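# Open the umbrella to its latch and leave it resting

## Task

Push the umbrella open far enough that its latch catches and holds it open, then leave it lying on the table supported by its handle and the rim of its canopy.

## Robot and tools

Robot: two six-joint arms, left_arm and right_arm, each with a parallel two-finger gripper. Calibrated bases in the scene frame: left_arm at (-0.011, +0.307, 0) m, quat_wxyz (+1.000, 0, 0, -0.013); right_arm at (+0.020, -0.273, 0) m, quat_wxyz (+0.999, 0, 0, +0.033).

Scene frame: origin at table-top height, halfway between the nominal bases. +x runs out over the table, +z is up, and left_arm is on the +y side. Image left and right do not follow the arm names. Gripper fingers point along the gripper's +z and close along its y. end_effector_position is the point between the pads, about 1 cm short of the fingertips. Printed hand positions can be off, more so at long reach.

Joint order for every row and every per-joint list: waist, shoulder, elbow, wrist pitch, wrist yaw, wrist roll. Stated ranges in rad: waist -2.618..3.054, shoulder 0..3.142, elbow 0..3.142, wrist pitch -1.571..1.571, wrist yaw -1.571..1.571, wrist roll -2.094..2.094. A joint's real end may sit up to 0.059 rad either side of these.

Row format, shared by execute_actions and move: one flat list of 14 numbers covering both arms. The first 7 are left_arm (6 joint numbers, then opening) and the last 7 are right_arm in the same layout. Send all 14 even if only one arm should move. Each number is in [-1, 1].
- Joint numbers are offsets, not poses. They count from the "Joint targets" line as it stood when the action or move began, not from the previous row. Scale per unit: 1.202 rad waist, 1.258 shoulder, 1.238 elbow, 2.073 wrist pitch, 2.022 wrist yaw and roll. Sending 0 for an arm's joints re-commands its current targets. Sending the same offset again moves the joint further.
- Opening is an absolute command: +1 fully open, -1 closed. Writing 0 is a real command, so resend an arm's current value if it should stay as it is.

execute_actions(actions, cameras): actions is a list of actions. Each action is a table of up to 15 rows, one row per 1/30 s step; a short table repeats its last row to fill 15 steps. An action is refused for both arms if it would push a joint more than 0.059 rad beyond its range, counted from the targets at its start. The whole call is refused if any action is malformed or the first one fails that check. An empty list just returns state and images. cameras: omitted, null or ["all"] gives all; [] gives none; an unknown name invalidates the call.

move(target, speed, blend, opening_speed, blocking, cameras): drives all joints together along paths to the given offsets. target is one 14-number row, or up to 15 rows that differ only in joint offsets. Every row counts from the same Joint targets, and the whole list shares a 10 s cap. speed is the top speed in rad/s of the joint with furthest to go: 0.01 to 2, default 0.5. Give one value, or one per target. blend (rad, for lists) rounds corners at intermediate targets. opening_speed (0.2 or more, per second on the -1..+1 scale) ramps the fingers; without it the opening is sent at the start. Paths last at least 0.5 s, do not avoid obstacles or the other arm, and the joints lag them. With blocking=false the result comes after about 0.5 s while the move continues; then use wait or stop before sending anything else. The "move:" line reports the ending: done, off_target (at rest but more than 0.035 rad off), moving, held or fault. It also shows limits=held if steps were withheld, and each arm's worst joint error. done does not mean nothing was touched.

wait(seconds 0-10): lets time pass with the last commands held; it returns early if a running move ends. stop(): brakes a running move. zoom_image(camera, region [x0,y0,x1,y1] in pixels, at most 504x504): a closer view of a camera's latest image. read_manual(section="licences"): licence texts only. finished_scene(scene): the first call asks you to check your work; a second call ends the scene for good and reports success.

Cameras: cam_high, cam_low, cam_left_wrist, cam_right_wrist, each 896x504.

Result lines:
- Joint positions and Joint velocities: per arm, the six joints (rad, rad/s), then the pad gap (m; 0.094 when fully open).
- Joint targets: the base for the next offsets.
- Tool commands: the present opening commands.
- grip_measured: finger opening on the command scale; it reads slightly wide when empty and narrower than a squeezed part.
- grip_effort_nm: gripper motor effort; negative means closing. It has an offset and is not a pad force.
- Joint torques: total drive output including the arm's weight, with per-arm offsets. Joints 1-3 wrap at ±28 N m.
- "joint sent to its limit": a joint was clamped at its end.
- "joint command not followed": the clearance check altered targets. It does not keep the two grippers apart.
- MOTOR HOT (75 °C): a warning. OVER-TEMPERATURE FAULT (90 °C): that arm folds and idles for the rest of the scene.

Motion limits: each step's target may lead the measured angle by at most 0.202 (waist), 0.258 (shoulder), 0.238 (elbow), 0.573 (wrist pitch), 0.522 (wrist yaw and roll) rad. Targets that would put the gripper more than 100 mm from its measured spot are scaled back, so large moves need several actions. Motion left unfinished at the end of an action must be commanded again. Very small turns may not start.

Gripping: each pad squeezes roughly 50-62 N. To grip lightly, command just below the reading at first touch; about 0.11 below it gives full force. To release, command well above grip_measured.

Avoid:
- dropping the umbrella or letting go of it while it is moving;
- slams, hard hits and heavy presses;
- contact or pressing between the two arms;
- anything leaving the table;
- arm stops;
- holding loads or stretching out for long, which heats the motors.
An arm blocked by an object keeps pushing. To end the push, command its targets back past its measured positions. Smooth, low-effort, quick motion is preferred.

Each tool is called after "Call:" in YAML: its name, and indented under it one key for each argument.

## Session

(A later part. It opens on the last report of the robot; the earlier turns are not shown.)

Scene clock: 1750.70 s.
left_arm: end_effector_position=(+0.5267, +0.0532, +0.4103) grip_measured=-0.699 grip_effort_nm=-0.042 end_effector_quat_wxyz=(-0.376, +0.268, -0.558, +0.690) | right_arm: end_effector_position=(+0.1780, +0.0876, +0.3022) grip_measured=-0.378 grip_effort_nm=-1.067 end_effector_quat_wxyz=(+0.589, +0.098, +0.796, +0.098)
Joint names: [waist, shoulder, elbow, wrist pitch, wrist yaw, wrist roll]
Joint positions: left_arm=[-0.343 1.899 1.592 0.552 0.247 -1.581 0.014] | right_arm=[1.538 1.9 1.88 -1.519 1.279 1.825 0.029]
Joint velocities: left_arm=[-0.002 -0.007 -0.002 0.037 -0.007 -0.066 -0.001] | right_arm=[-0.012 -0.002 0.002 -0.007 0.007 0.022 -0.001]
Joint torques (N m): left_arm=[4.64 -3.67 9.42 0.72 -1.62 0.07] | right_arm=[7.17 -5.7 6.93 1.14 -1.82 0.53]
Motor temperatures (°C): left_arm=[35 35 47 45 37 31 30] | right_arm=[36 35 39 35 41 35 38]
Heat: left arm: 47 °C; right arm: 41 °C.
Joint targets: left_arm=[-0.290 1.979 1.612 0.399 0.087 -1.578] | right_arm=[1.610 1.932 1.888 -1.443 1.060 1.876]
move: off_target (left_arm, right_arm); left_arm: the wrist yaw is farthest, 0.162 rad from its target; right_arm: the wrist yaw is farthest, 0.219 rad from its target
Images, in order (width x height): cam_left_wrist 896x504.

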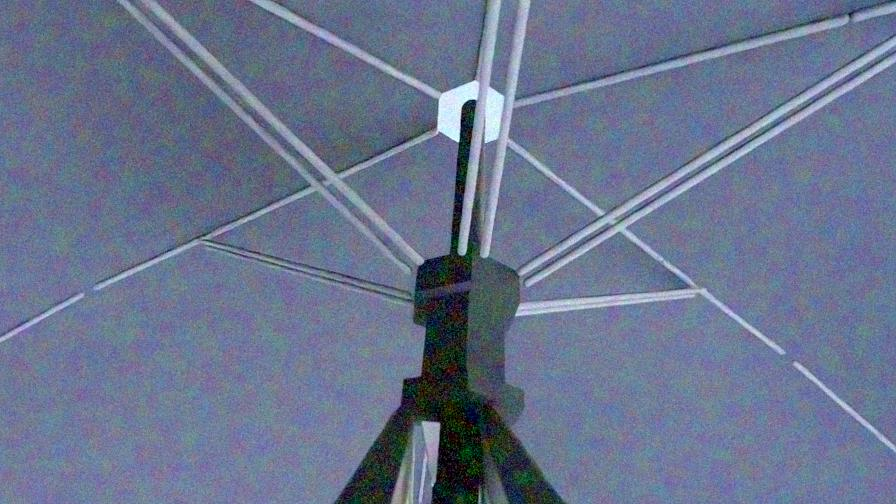

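Call:
zoom_image:
  camera: "cam_left_wrist"
  region: [360, 360, 540, 504]

Scaled by 2.800 from the camera's 896x504 image, which has a finer 1280x720 frame.

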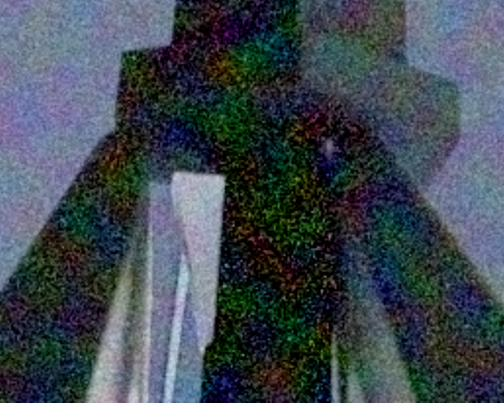

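Call:
move:
  target: [0, 0, 0, 0, 0, 0, -0.58, 0, 0, 0, 0, 0, 0, -0.6]
  speed: 0.2
  opening_speed: 0.3
  cameras: ["cam_left_wrist"]

Scene clock: 1786.73 s.
left_arm: end_effector_position=(+0.5272, +0.0529, +0.4078) grip_measured=-0.581 grip_effort_nm=0.027 end_effector_quat_wxyz=(-0.374, +0.271, -0.561, +0.687) | right_arm: end_effector_position=(+0.1781, +0.0875, +0.3022) grip_measured=-0.378 grip_effort_nm=-1.062 end_effector_quat_wxyz=(+0.589, +0.098, +0.796, +0.098)
Joint names: [waist, shoulder, elbow, wrist pitch, wrist yaw, wrist roll]
Joint positions: left_arm=[-0.343 1.899 1.592 0.541 0.248 -1.581 0.02] | right_arm=[1.537 1.9 1.88 -1.519 1.279 1.825 0.029]
Joint velocities: left_arm=[0.002 -0.017 0.007 0.037 -0.037 -0.066 0] | right_arm=[-0.022 -0.002 -0.002 -0.081 -0.037 -0.139 0]
Joint torques (N m): left_arm=[4.6 -3.67 9.39 0.83 -1.63 0.07] | right_arm=[7.21 -5.68 6.9 1.14 -1.82 0.52]
Motor temperatures (°C): left_arm=[35 36 46 43 38 31 30] | right_arm=[36 35 39 35 41 35 38]
Heat: left arm: 46 °C; right arm: 41 °C.
Joint targets: left_arm=[-0.290 1.979 1.612 0.399 0.087 -1.578] | right_arm=[1.610 1.932 1.888 -1.443 1.060 1.876]
move: off_target (left_arm, right_arm); left_arm: the wrist yaw is farthest, 0.161 rad from its target; right_arm: the wrist yaw is farthest, 0.219 rad from its target
Images, in order (width x height): cam_left_wrist 896x504.

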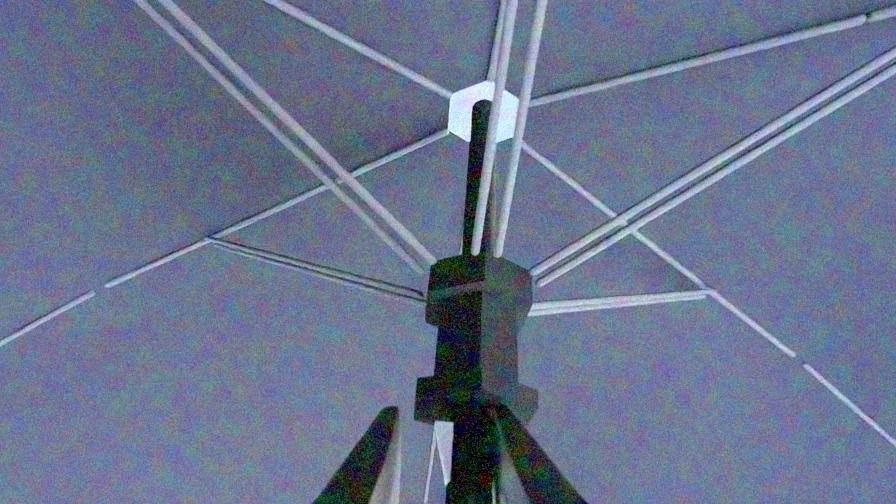

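Call:
move:
  target: [-0.0458, -0.0517, 0, 0.0386, 0.0767, 0, -0.58, -0.0541, -0.0127, 0, -0.013, 0.0940, -0.0178, -0.6]
  speed: 0.12
  cameras: ["cam_left_wrist", "cam_high", "cam_low"]

Scene clock: 1791.93 s.
left_arm: end_effector_position=(+0.5254, +0.0512, +0.4096) grip_measured=-0.581 grip_effort_nm=0.027 end_effector_quat_wxyz=(-0.372, +0.264, -0.561, +0.691) | right_arm: end_effector_position=(+0.1799, +0.0871, +0.3045) grip_measured=-0.378 grip_effort_nm=-1.062 end_effector_quat_wxyz=(+0.594, +0.099, +0.792, +0.098)
Joint names: [waist, shoulder, elbow, wrist pitch, wrist yaw, wrist roll]
Joint positions: left_arm=[-0.343 1.899 1.592 0.55 0.261 -1.581 0.02] | right_arm=[1.534 1.9 1.88 -1.518 1.292 1.824 0.029]
Joint velocities: left_arm=[0.007 0.012 0.002 -0.022 -0.022 -0.007 0] | right_arm=[-0.007 -0.012 -0.002 -0.022 -0.051 -0.007 0]
Joint torques (N m): left_arm=[-0.17 -8.29 9.39 1.54 -0.24 0.08] | right_arm=[1.03 -6.9 6.91 0.88 0.15 0.18]
Motor temperatures (°C): left_arm=[35 36 46 43 38 31 30] | right_arm=[36 35 39 35 41 35 38]
Heat: left arm: 46 °C; right arm: 41 °C.
Joint targets: left_arm=[-0.345 1.914 1.612 0.479 0.242 -1.578] | right_arm=[1.545 1.916 1.888 -1.469 1.250 1.840]
move: off_target (left_arm, right_arm); left_arm: the wrist pitch is farthest, 0.071 rad from its target; right_arm: the wrist pitch is farthest, 0.049 rad from its target
Images, in order (width x height): cam_high 896x504, cam_low 896x504, cam_left_wrist 896x504.

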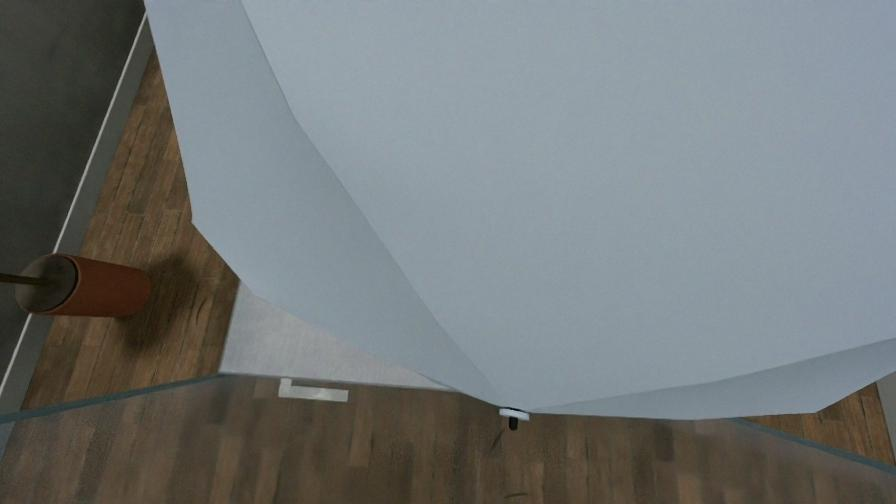

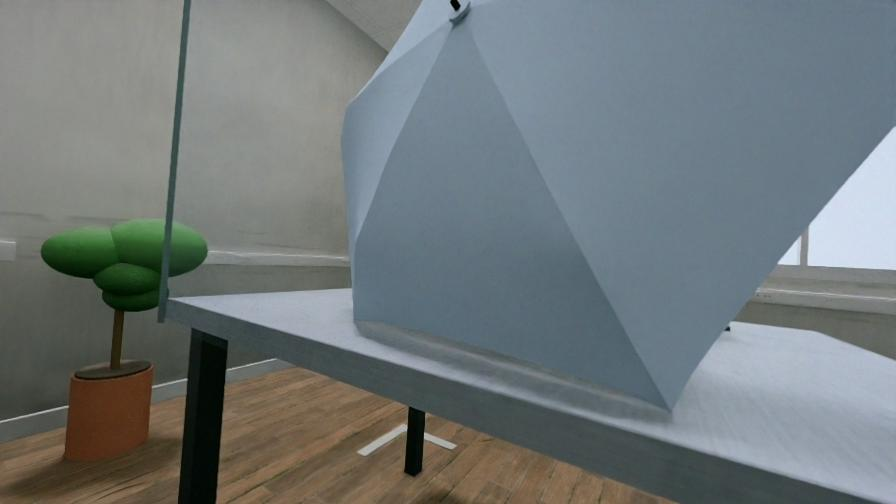

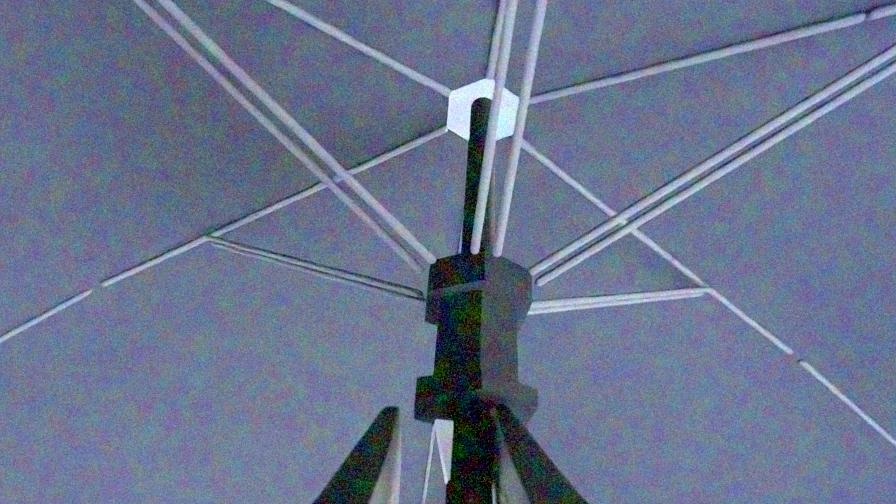

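Call:
move:
  target: [-0.0067, -0.0334, -0.0565, 0.0135, -0.004, 0, -0.58, 0, 0, 0, 0, 0, 0, -0.6]
  speed: 0.1
  cameras: ["cam_left_wrist"]

Scene clock: 1799.27 s.
left_arm: end_effector_position=(+0.5219, +0.0514, +0.4103) grip_measured=-0.581 grip_effort_nm=0.027 end_effector_quat_wxyz=(-0.374, +0.267, -0.558, +0.691) | right_arm: end_effector_position=(+0.1781, +0.0876, +0.3024) grip_measured=-0.378 grip_effort_nm=-1.062 end_effector_quat_wxyz=(+0.589, +0.097, +0.796, +0.098)
Joint names: [waist, shoulder, elbow, wrist pitch, wrist yaw, wrist roll]
Joint positions: left_arm=[-0.349 1.885 1.573 0.556 0.246 -1.581 0.02] | right_arm=[1.538 1.9 1.88 -1.518 1.281 1.822 0.029]
Joint velocities: left_arm=[0.007 0.002 -0.012 -0.007 -0.051 -0.037 0] | right_arm=[-0.017 -0.002 -0.012 0.007 -0.022 -0.051 -0.003]
Joint torques (N m): left_arm=[-0.35 -10.22 5.38 1.77 -0.16 0.08] | right_arm=[0.72 -6.91 6.97 0.88 0.29 0.2]
Motor temperatures (°C): left_arm=[35 36 46 43 37 31 30] | right_arm=[35 35 39 35 40 35 38]
Heat: left arm: 46 °C; right arm: 40 °C.
Joint targets: left_arm=[-0.353 1.872 1.542 0.507 0.233 -1.578] | right_arm=[1.545 1.916 1.888 -1.470 1.250 1.840]
move: off_target (left_arm, right_arm); left_arm: the wrist pitch is farthest, 0.049 rad from its target; right_arm: the wrist pitch is farthest, 0.049 rad from its target
Images, in order (width x height): cam_left_wrist 896x504.

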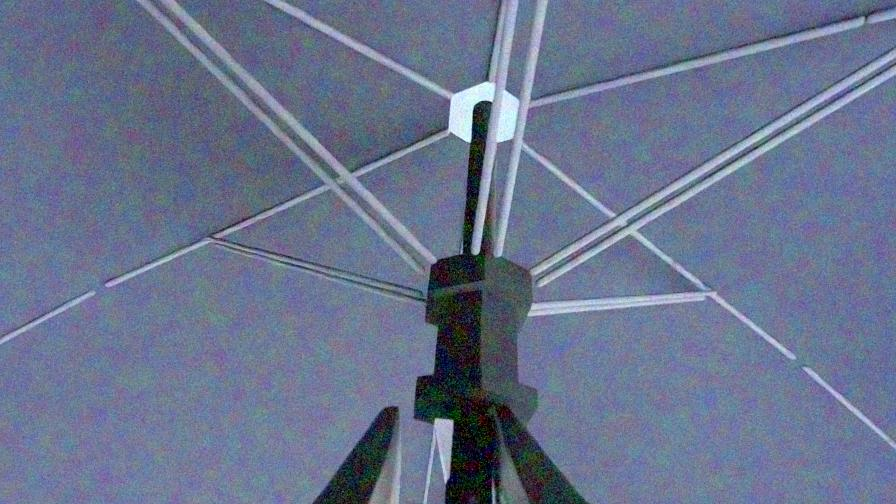

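Call:
move:
  target: [-0.0067, -0.0334, -0.0565, 0.0135, -0.004, 0, -0.58, 0, 0, 0, 0, 0, 0, -0.6]
  speed: 0.1
  cameras: ["cam_left_wrist"]

Scene clock: 1801.73 s.
left_arm: end_effector_position=(+0.5117, +0.0547, +0.4070) grip_measured=-0.581 grip_effort_nm=0.027 end_effector_quat_wxyz=(-0.377, +0.271, -0.555, +0.690) | right_arm: end_effector_position=(+0.1779, +0.0877, +0.3018) grip_measured=-0.378 grip_effort_nm=-1.057 end_effector_quat_wxyz=(+0.588, +0.097, +0.797, +0.097)
Joint names: [waist, shoulder, elbow, wrist pitch, wrist yaw, wrist roll]
Joint positions: left_arm=[-0.355 1.844 1.504 0.586 0.229 -1.581 0.02] | right_arm=[1.538 1.9 1.88 -1.518 1.277 1.822 0.029]
Joint velocities: left_arm=[-0.007 -0.007 0.007 -0.051 0.051 0.022 -0.001] | right_arm=[-0.012 0.017 0.007 -0.007 -0.007 -0.022 -0.001]
Joint torques (N m): left_arm=[-0.47 -9.96 5.31 1.75 -0.07 0.08] | right_arm=[0.73 -6.84 6.94 0.89 0.33 0.21]
Motor temperatures (°C): left_arm=[35 37 46 44 37 31 30] | right_arm=[35 35 39 35 40 35 38]
Heat: left arm: 46 °C; right arm: 40 °C.
Joint targets: left_arm=[-0.361 1.830 1.472 0.535 0.226 -1.578] | right_arm=[1.545 1.916 1.888 -1.470 1.250 1.840]
move: off_target (left_arm, right_arm); left_arm: the wrist pitch is farthest, 0.051 rad from its target; right_arm: the wrist pitch is farthest, 0.048 rad from its target
Images, in order (width x height): cam_left_wrist 896x504.

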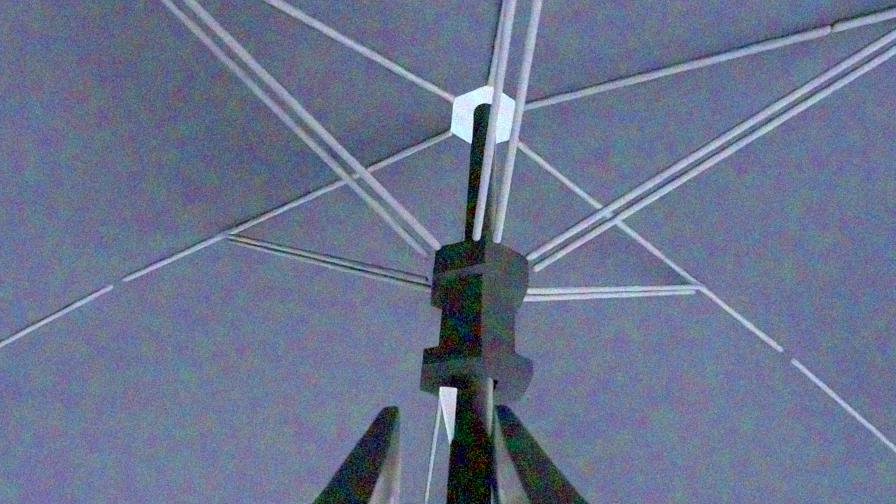

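Call:
move:
  target:
    - [0.0216, -0.1081, -0.1640, 0.0362, 0.0124, 0, -0.30, 0, 0, 0, 0, 0, 0, -0.6]
    - [0.0532, -0.2401, -0.3449, 0.0748, 0.0307, 0, -0.30, 0, 0, 0, 0, 0, 0, -0.6]
  speed: [0.15, 0.3]
  opening_speed: 0.5
  blend: 0.03

Scene clock: 1831.30 s.
left_arm: end_effector_position=(+0.4430, +0.0999, +0.3685) grip_measured=-0.301 grip_effort_nm=0.056 end_effector_quat_wxyz=(-0.370, +0.280, -0.572, +0.677) | right_arm: end_effector_position=(+0.1778, +0.0877, +0.3017) grip_measured=-0.378 grip_effort_nm=-1.057 end_effector_quat_wxyz=(+0.588, +0.097, +0.797, +0.097)
Joint names: [waist, shoulder, elbow, wrist pitch, wrist yaw, wrist roll]
Joint positions: left_arm=[-0.304 1.551 1.065 0.684 0.28 -1.582 0.033] | right_arm=[1.538 1.9 1.88 -1.518 1.276 1.821 0.029]
Joint velocities: left_arm=[-0.002 0.012 0.002 -0.007 0.007 -0.007 -0.001] | right_arm=[-0.007 -0.007 0.002 -0.022 -0.007 -0.022 0]
Joint torques (N m): left_arm=[0.65 -8.16 6.08 2.37 0.02 0.08] | right_arm=[0.7 -6.91 6.95 0.89 0.33 0.2]
Motor temperatures (°C): left_arm=[35 37 45 44 35 31 30] | right_arm=[35 36 39 35 38 34 38]
Heat: left arm: 45 °C; right arm: 39 °C.
Joint targets: left_arm=[-0.297 1.528 1.045 0.690 0.288 -1.578] | right_arm=[1.545 1.916 1.888 -1.470 1.250 1.840]
move: off_target (right_arm); right_arm: the wrist pitch is farthest, 0.048 rad from its target

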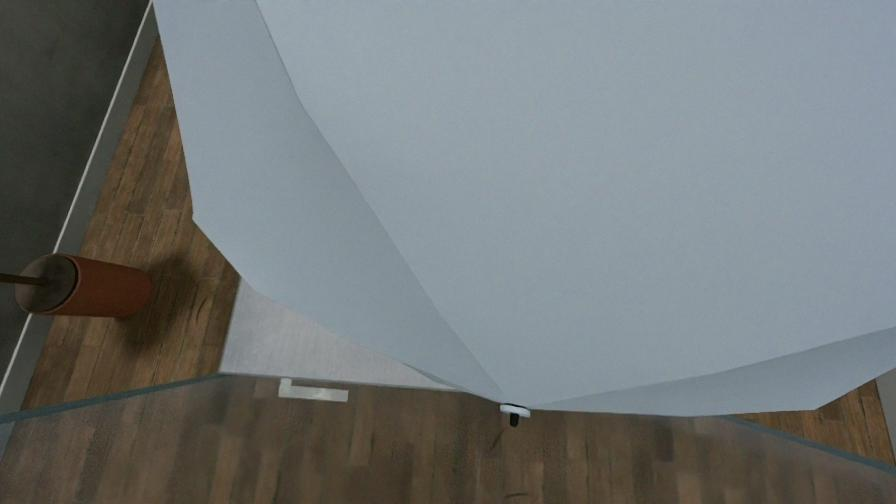

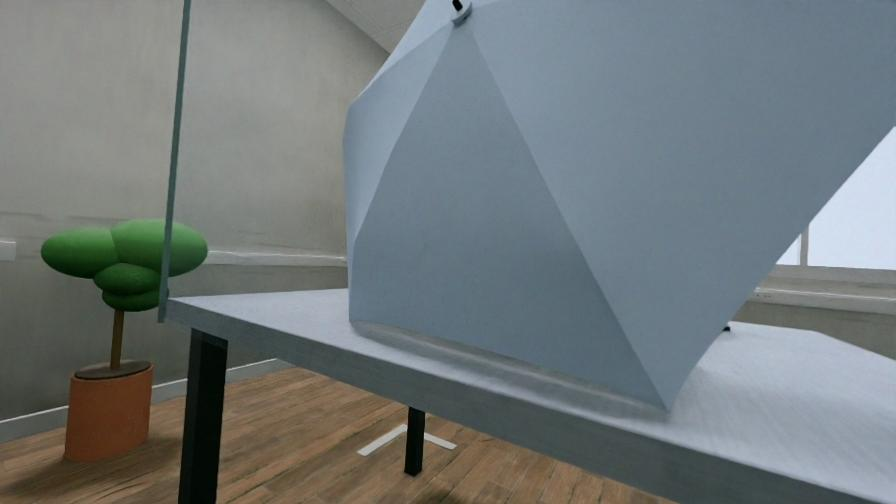

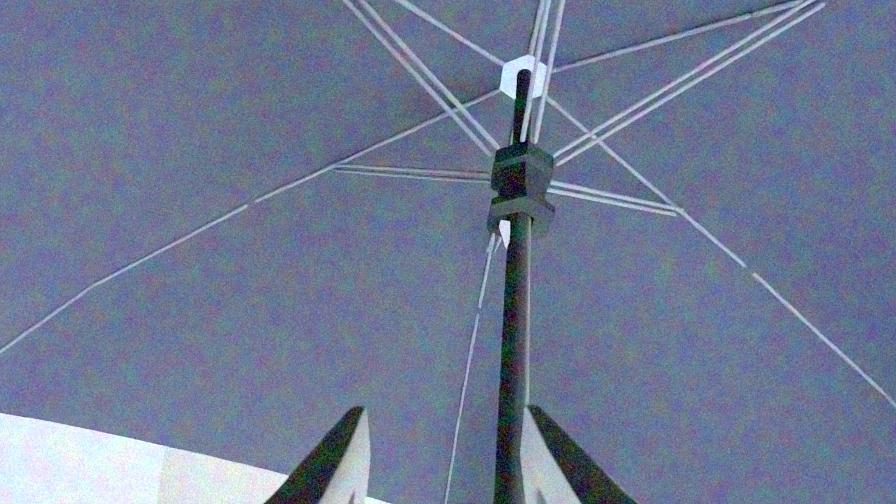

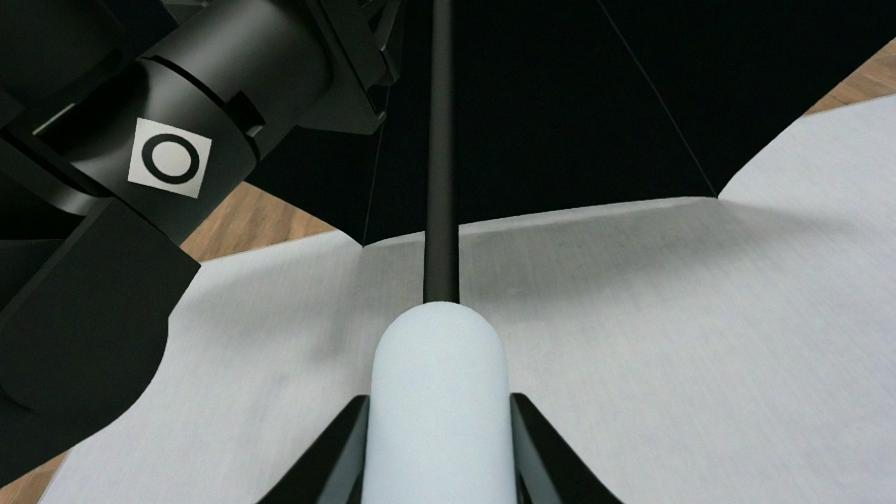

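Call:
move:
  target: [0.4967, -0.4197, -0.4402, -0.6223, -0.1424, 0, -0.30, 0, 0, 0, 0, 0, 0, -0.6]
  speed: 0.7
  cameras: ["cam_left_wrist", "cam_right_wrist", "cam_low"]

Scene clock: 1862.77 s.
left_arm: end_effector_position=(+0.2228, +0.3692, +0.0596) grip_measured=-0.301 grip_effort_nm=0.061 end_effector_quat_wxyz=(-0.190, +0.773, -0.585, +0.154) | right_arm: end_effector_position=(+0.1778, +0.0877, +0.3017) grip_measured=-0.378 grip_effort_nm=-1.067 end_effector_quat_wxyz=(+0.588, +0.097, +0.797, +0.097)
Joint names: [waist, shoulder, elbow, wrist pitch, wrist yaw, wrist roll]
Joint positions: left_arm=[0.294 1.014 0.516 -0.579 0.013 -1.582 0.033] | right_arm=[1.538 1.9 1.88 -1.518 1.276 1.821 0.029]
Joint velocities: left_arm=[-0.007 0.007 -0.007 0.037 -0.007 -0.051 0] | right_arm=[0.002 0.007 -0.007 0.022 -0.007 -0.037 0]
Joint torques (N m): left_arm=[0.57 -2.7 5.75 1.3 -0.13 0.09] | right_arm=[0.73 -6.87 6.93 0.87 0.33 0.2]
Motor temperatures (°C): left_arm=[34 38 45 48 34 31 30] | right_arm=[35 36 39 35 37 34 38]
Heat: left arm: 48 °C; right arm: 39 °C.
Joint targets: left_arm=[0.300 1.000 0.500 -0.600 0.000 -1.578] | right_arm=[1.545 1.916 1.888 -1.470 1.250 1.840]
move: off_target (right_arm); right_arm: the wrist pitch is farthest, 0.048 rad from its target
Images, in order (width x height): cam_low 896x504, cam_left_wrist 896x504, cam_right_wrist 896x504.

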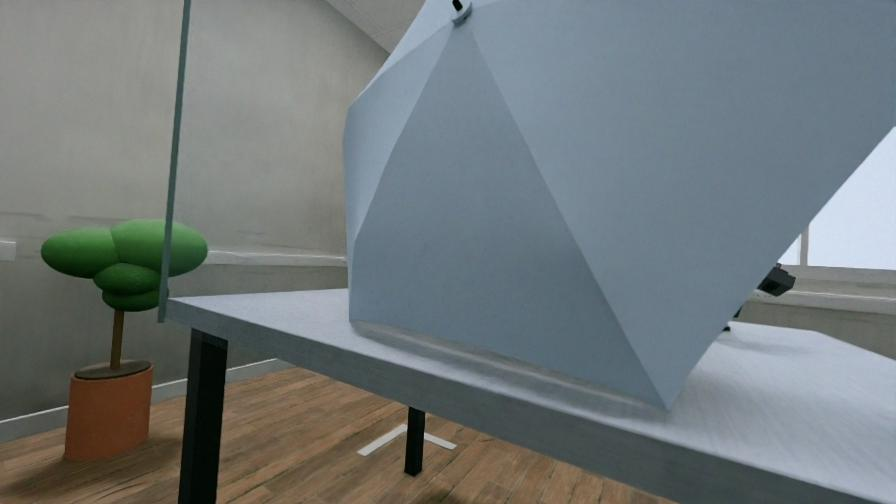

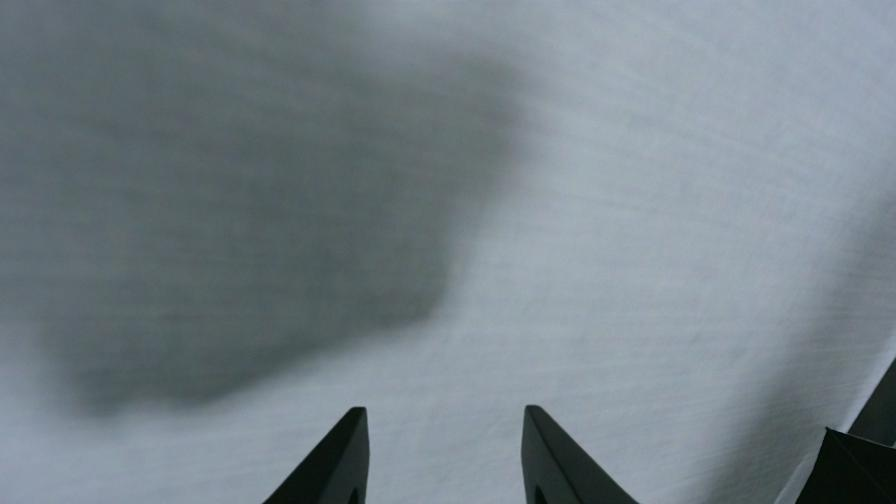

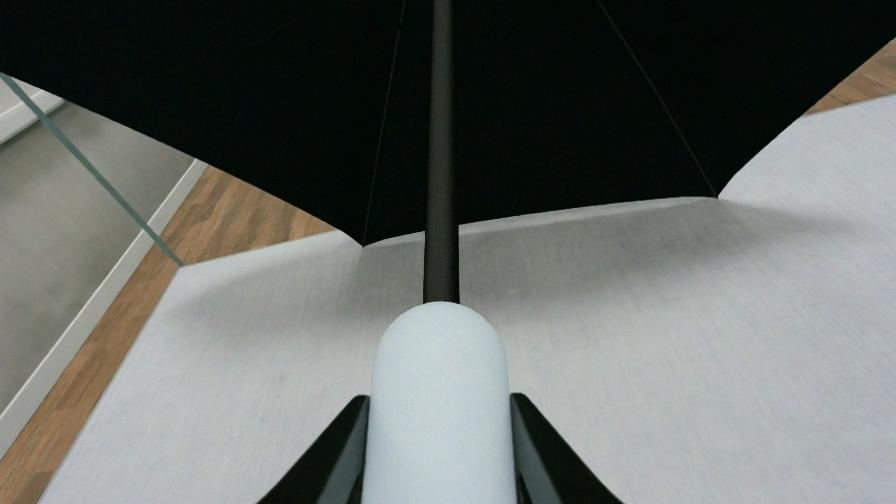

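Call:
move:
  target:
    - [-0.15, 0, 0, 0, 0, 0, -0.30, 0.0874, -0.0207, -0.2068, 0.0613, -0.0490, 0.0178, -0.6]
    - [-0.2496, 0, 0, 0, 0, 0, -0.30, 0.1997, 0.0493, -0.3207, 0.1274, -0.1202, 0.0593, -0.6]
    - [-0.2496, 0, 0, 0, 0, 0, -0.30, 0.2488, 0.1244, -0.4015, 0.2238, -0.1721, 0.0593, -0.6]
  speed: 0.25
  blend: 0.03

Scene clock: 1896.43 s.
left_arm: end_effector_position=(+0.2308, +0.3015, +0.0595) grip_measured=-0.301 grip_effort_nm=0.056 end_effector_quat_wxyz=(-0.167, +0.682, -0.689, +0.178) | right_arm: end_effector_position=(+0.0387, +0.1072, +0.0758) grip_measured=-0.381 grip_effort_nm=-1.067 end_effector_quat_wxyz=(+0.436, -0.002, +0.894, +0.108)
Joint names: [waist, shoulder, elbow, wrist pitch, wrist yaw, wrist roll]
Joint positions: left_arm=[0.007 1.014 0.516 -0.579 0.009 -1.582 0.033] | right_arm=[1.837 2.054 1.405 -1.036 0.926 1.955 0.029]
Joint velocities: left_arm=[0.002 0.007 -0.002 -0.007 -0.051 0.022 0] | right_arm=[0.007 -0.012 -0.017 -0.022 0.022 -0.051 -0.001]
Joint torques (N m): left_arm=[-0.65 -2.69 5.74 1.3 -0.1 0.08] | right_arm=[0.73 -7.49 4.74 0.48 0.27 0.05]
Motor temperatures (°C): left_arm=[34 36 44 43 34 31 30] | right_arm=[35 36 38 35 36 34 38]
Heat: left arm: 44 °C; right arm: 38 °C.
Joint targets: left_arm=[0.000 1.000 0.500 -0.600 0.000 -1.578] | right_arm=[1.844 2.072 1.391 -1.006 0.902 1.960]
move: done

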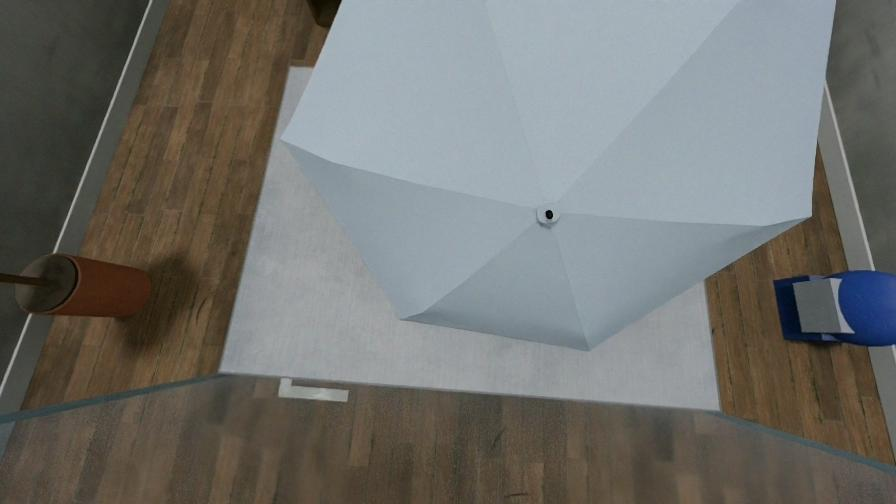

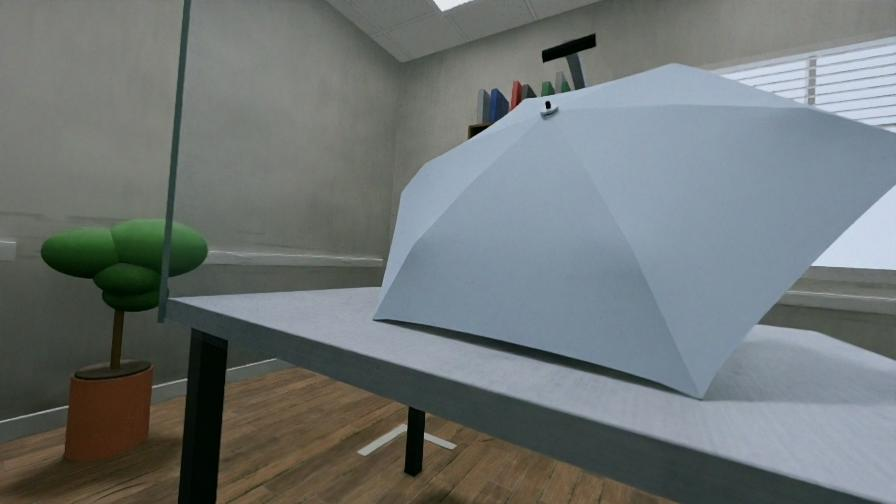

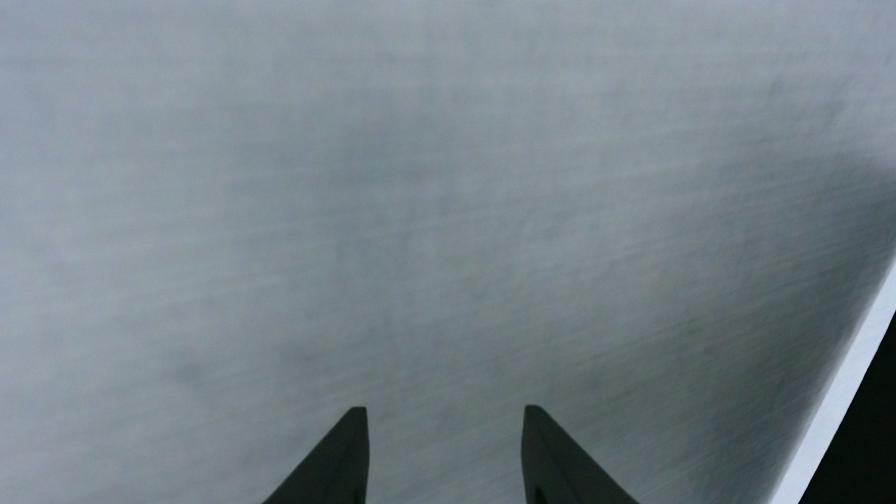

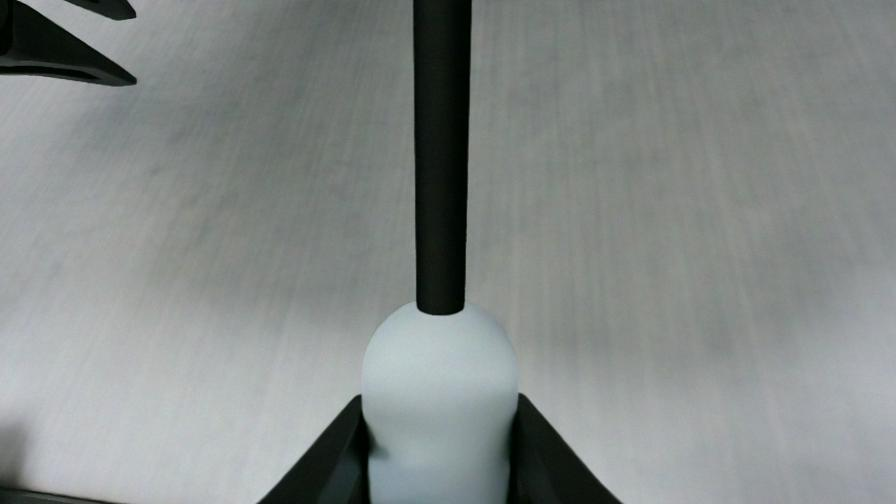

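Call:
execute_actions:
  actions: []

Scene clock: 1911.23 s.
left_arm: end_effector_position=(+0.2308, +0.3015, +0.0595) grip_measured=-0.301 grip_effort_nm=0.056 end_effector_quat_wxyz=(-0.167, +0.682, -0.689, +0.178) | right_arm: end_effector_position=(+0.0387, +0.1073, +0.0758) grip_measured=-0.381 grip_effort_nm=-1.057 end_effector_quat_wxyz=(+0.435, -0.002, +0.894, +0.108)
Joint names: [waist, shoulder, elbow, wrist pitch, wrist yaw, wrist roll]
Joint positions: left_arm=[0.007 1.014 0.516 -0.579 0.009 -1.582 0.033] | right_arm=[1.837 2.054 1.405 -1.036 0.926 1.955 0.029]
Joint velocities: left_arm=[0.012 0.007 0.012 -0.051 -0.037 -0.037 0] | right_arm=[-0.017 -0.007 0.012 -0.007 -0.022 -0.007 0]
Joint torques (N m): left_arm=[-0.62 -2.7 5.75 1.3 -0.1 0.08] | right_arm=[0.76 -7.47 4.67 0.47 0.25 0.06]
Motor temperatures (°C): left_arm=[34 36 44 43 34 31 30] | right_arm=[35 36 38 34 36 34 38]
Heat: left arm: 44 °C; right arm: 38 °C.
Joint targets: left_arm=[0.000 1.000 0.500 -0.600 0.000 -1.578] | right_arm=[1.844 2.072 1.391 -1.006 0.902 1.960]
Tool commands: left_gripper/opening=-0.3 right_gripper/opening=-0.6

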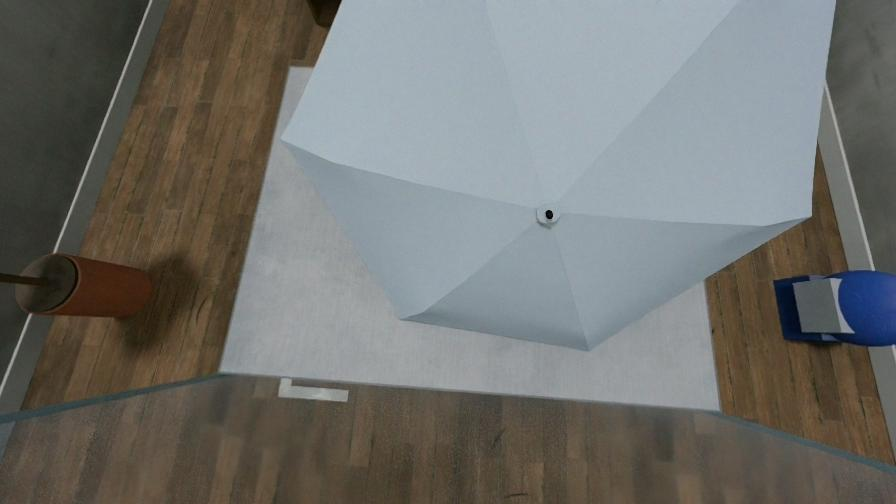

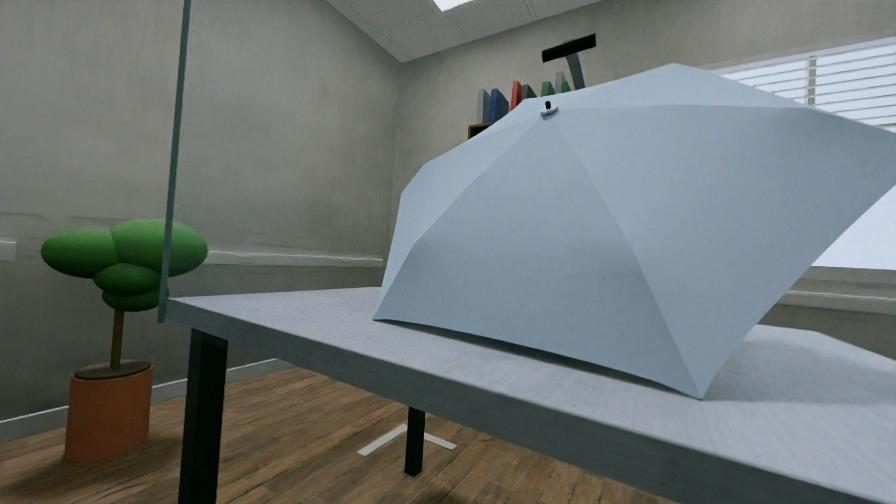

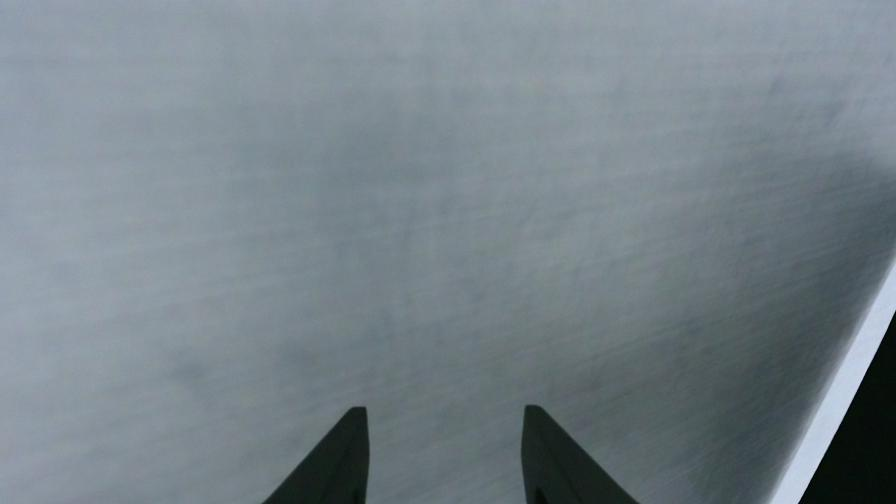

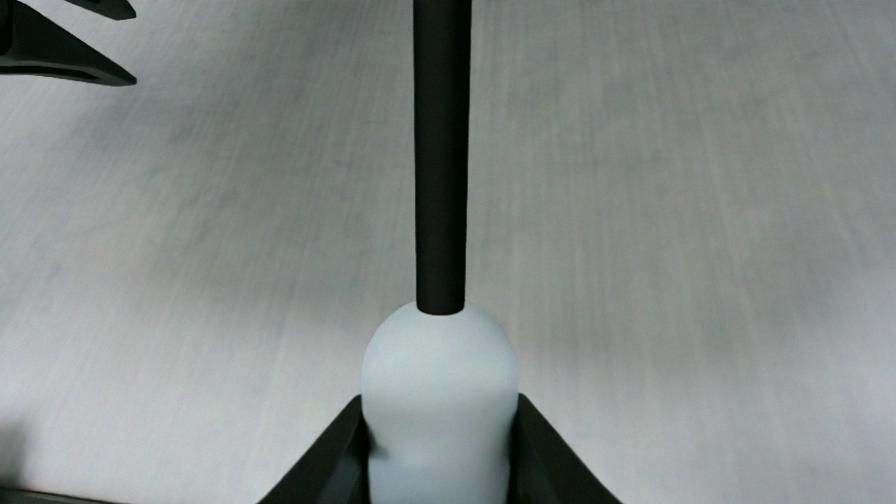

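Call:
move:
  target: [0, 0, 0, 0, 0, 0, -0.3, -0.0006, 0.0300, -0.0565, 0.0584, -0.0197, -0.0080, -0.6]
  speed: 0.15
  cameras: ["cam_low", "cam_right_wrist"]

Scene clock: 1920.40 s.
left_arm: end_effector_position=(+0.2308, +0.3015, +0.0594) grip_measured=-0.301 grip_effort_nm=0.051 end_effector_quat_wxyz=(-0.167, +0.682, -0.689, +0.178) | right_arm: end_effector_position=(+0.0352, +0.1054, +0.0426) grip_measured=-0.381 grip_effort_nm=-1.062 end_effector_quat_wxyz=(+0.419, -0.006, +0.902, +0.106)
Joint names: [waist, shoulder, elbow, wrist pitch, wrist yaw, wrist roll]
Joint positions: left_arm=[0.007 1.014 0.516 -0.58 0.009 -1.582 0.033] | right_arm=[1.837 2.089 1.336 -0.913 0.89 1.935 0.029]
Joint velocities: left_arm=[-0.022 -0.012 -0.007 -0.022 0.022 0.007 0.001] | right_arm=[-0.012 -0.007 -0.012 -0.051 0.007 -0.022 -0.001]
Joint torques (N m): left_arm=[-0.62 -2.69 5.74 1.3 -0.11 0.09] | right_arm=[0.68 -7.35 4.34 0.49 0.2 0.11]
Motor temperatures (°C): left_arm=[34 36 44 42 34 31 30] | right_arm=[35 37 38 34 36 34 38]
Heat: left arm: 44 °C; right arm: 38 °C.
Joint targets: left_arm=[0.000 1.000 0.500 -0.600 0.000 -1.578] | right_arm=[1.843 2.110 1.321 -0.885 0.862 1.944]
move: done
Images, in order (width x height): cam_low 896x504, cam_right_wrist 896x504.

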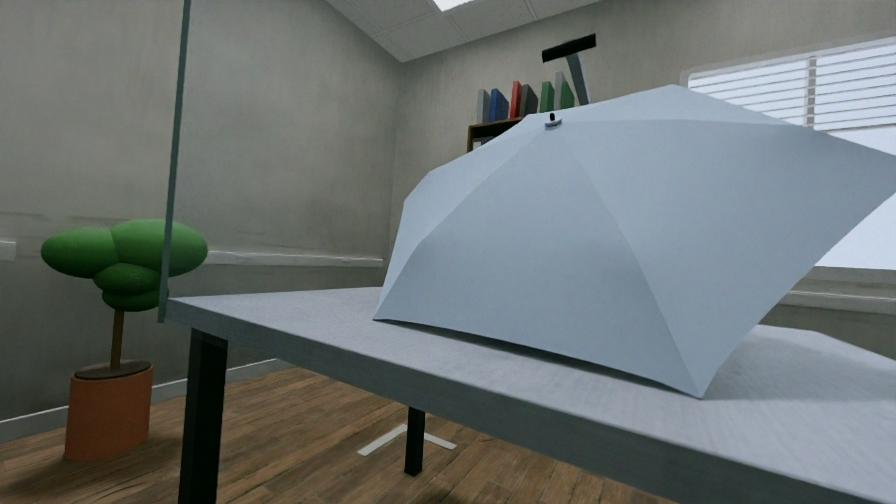

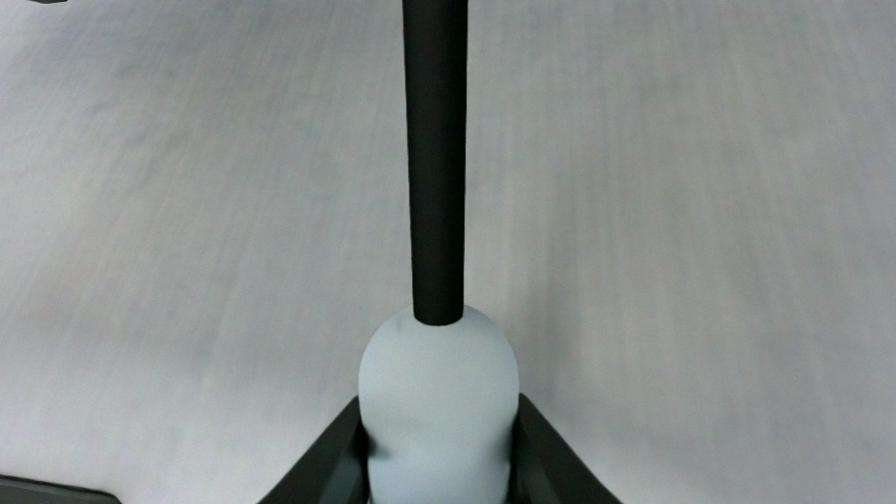

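Call:
move:
  target: [0, 0, 0, 0, 0, 0, -0.3, -0.0002, 0.0077, -0.0145, 0.0150, -0.0051, -0.0020, -0.6]
  speed: 0.1
  cameras: ["cam_low", "cam_right_wrist"]

Scene clock: 1927.97 s.
left_arm: end_effector_position=(+0.2308, +0.3015, +0.0594) grip_measured=-0.301 grip_effort_nm=0.056 end_effector_quat_wxyz=(-0.167, +0.682, -0.689, +0.178) | right_arm: end_effector_position=(+0.0347, +0.1045, +0.0346) grip_measured=-0.381 grip_effort_nm=-1.057 end_effector_quat_wxyz=(+0.416, -0.008, +0.903, +0.105)
Joint names: [waist, shoulder, elbow, wrist pitch, wrist yaw, wrist roll]
Joint positions: left_arm=[0.007 1.014 0.516 -0.58 0.009 -1.582 0.033] | right_arm=[1.837 2.098 1.318 -0.883 0.883 1.929 0.029]
Joint velocities: left_arm=[0.012 -0.012 -0.022 -0.081 0.007 -0.022 0] | right_arm=[-0.012 -0.007 -0.002 0.022 0.007 0.051 0]
Joint torques (N m): left_arm=[-0.62 -2.7 5.74 1.31 -0.1 0.08] | right_arm=[0.62 -7.34 4.25 0.51 0.16 0.11]
Motor temperatures (°C): left_arm=[34 36 44 42 34 31 30] | right_arm=[35 36 37 34 36 34 38]
Heat: left arm: 44 °C; right arm: 38 °C.
Joint targets: left_arm=[0.000 1.000 0.500 -0.600 0.000 -1.578] | right_arm=[1.843 2.120 1.303 -0.854 0.852 1.940]
move: done
Images, in order (width x height): cam_low 896x504, cam_right_wrist 896x504.

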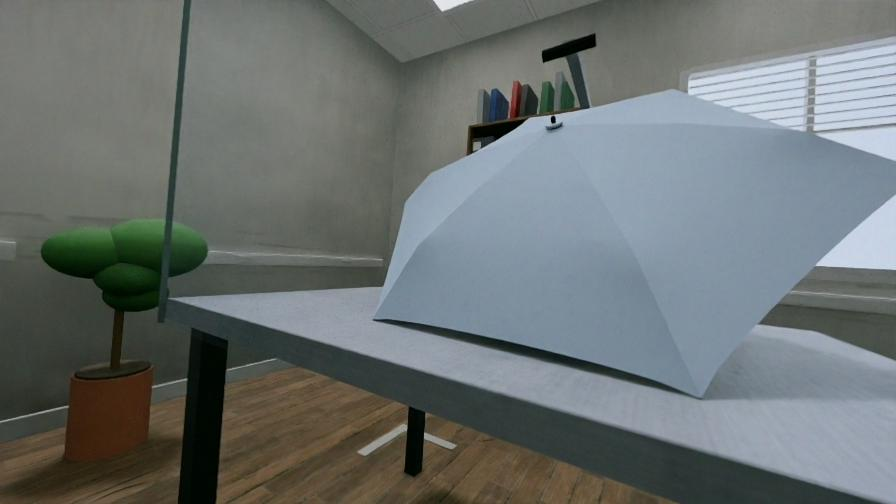

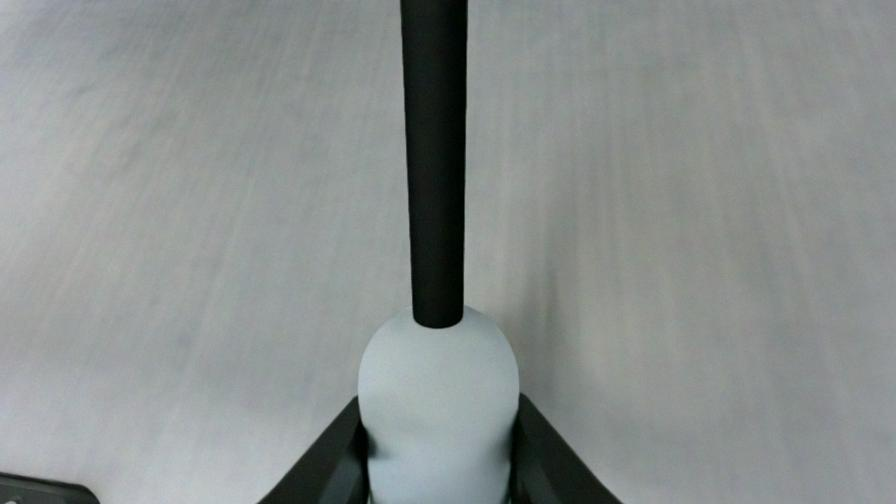

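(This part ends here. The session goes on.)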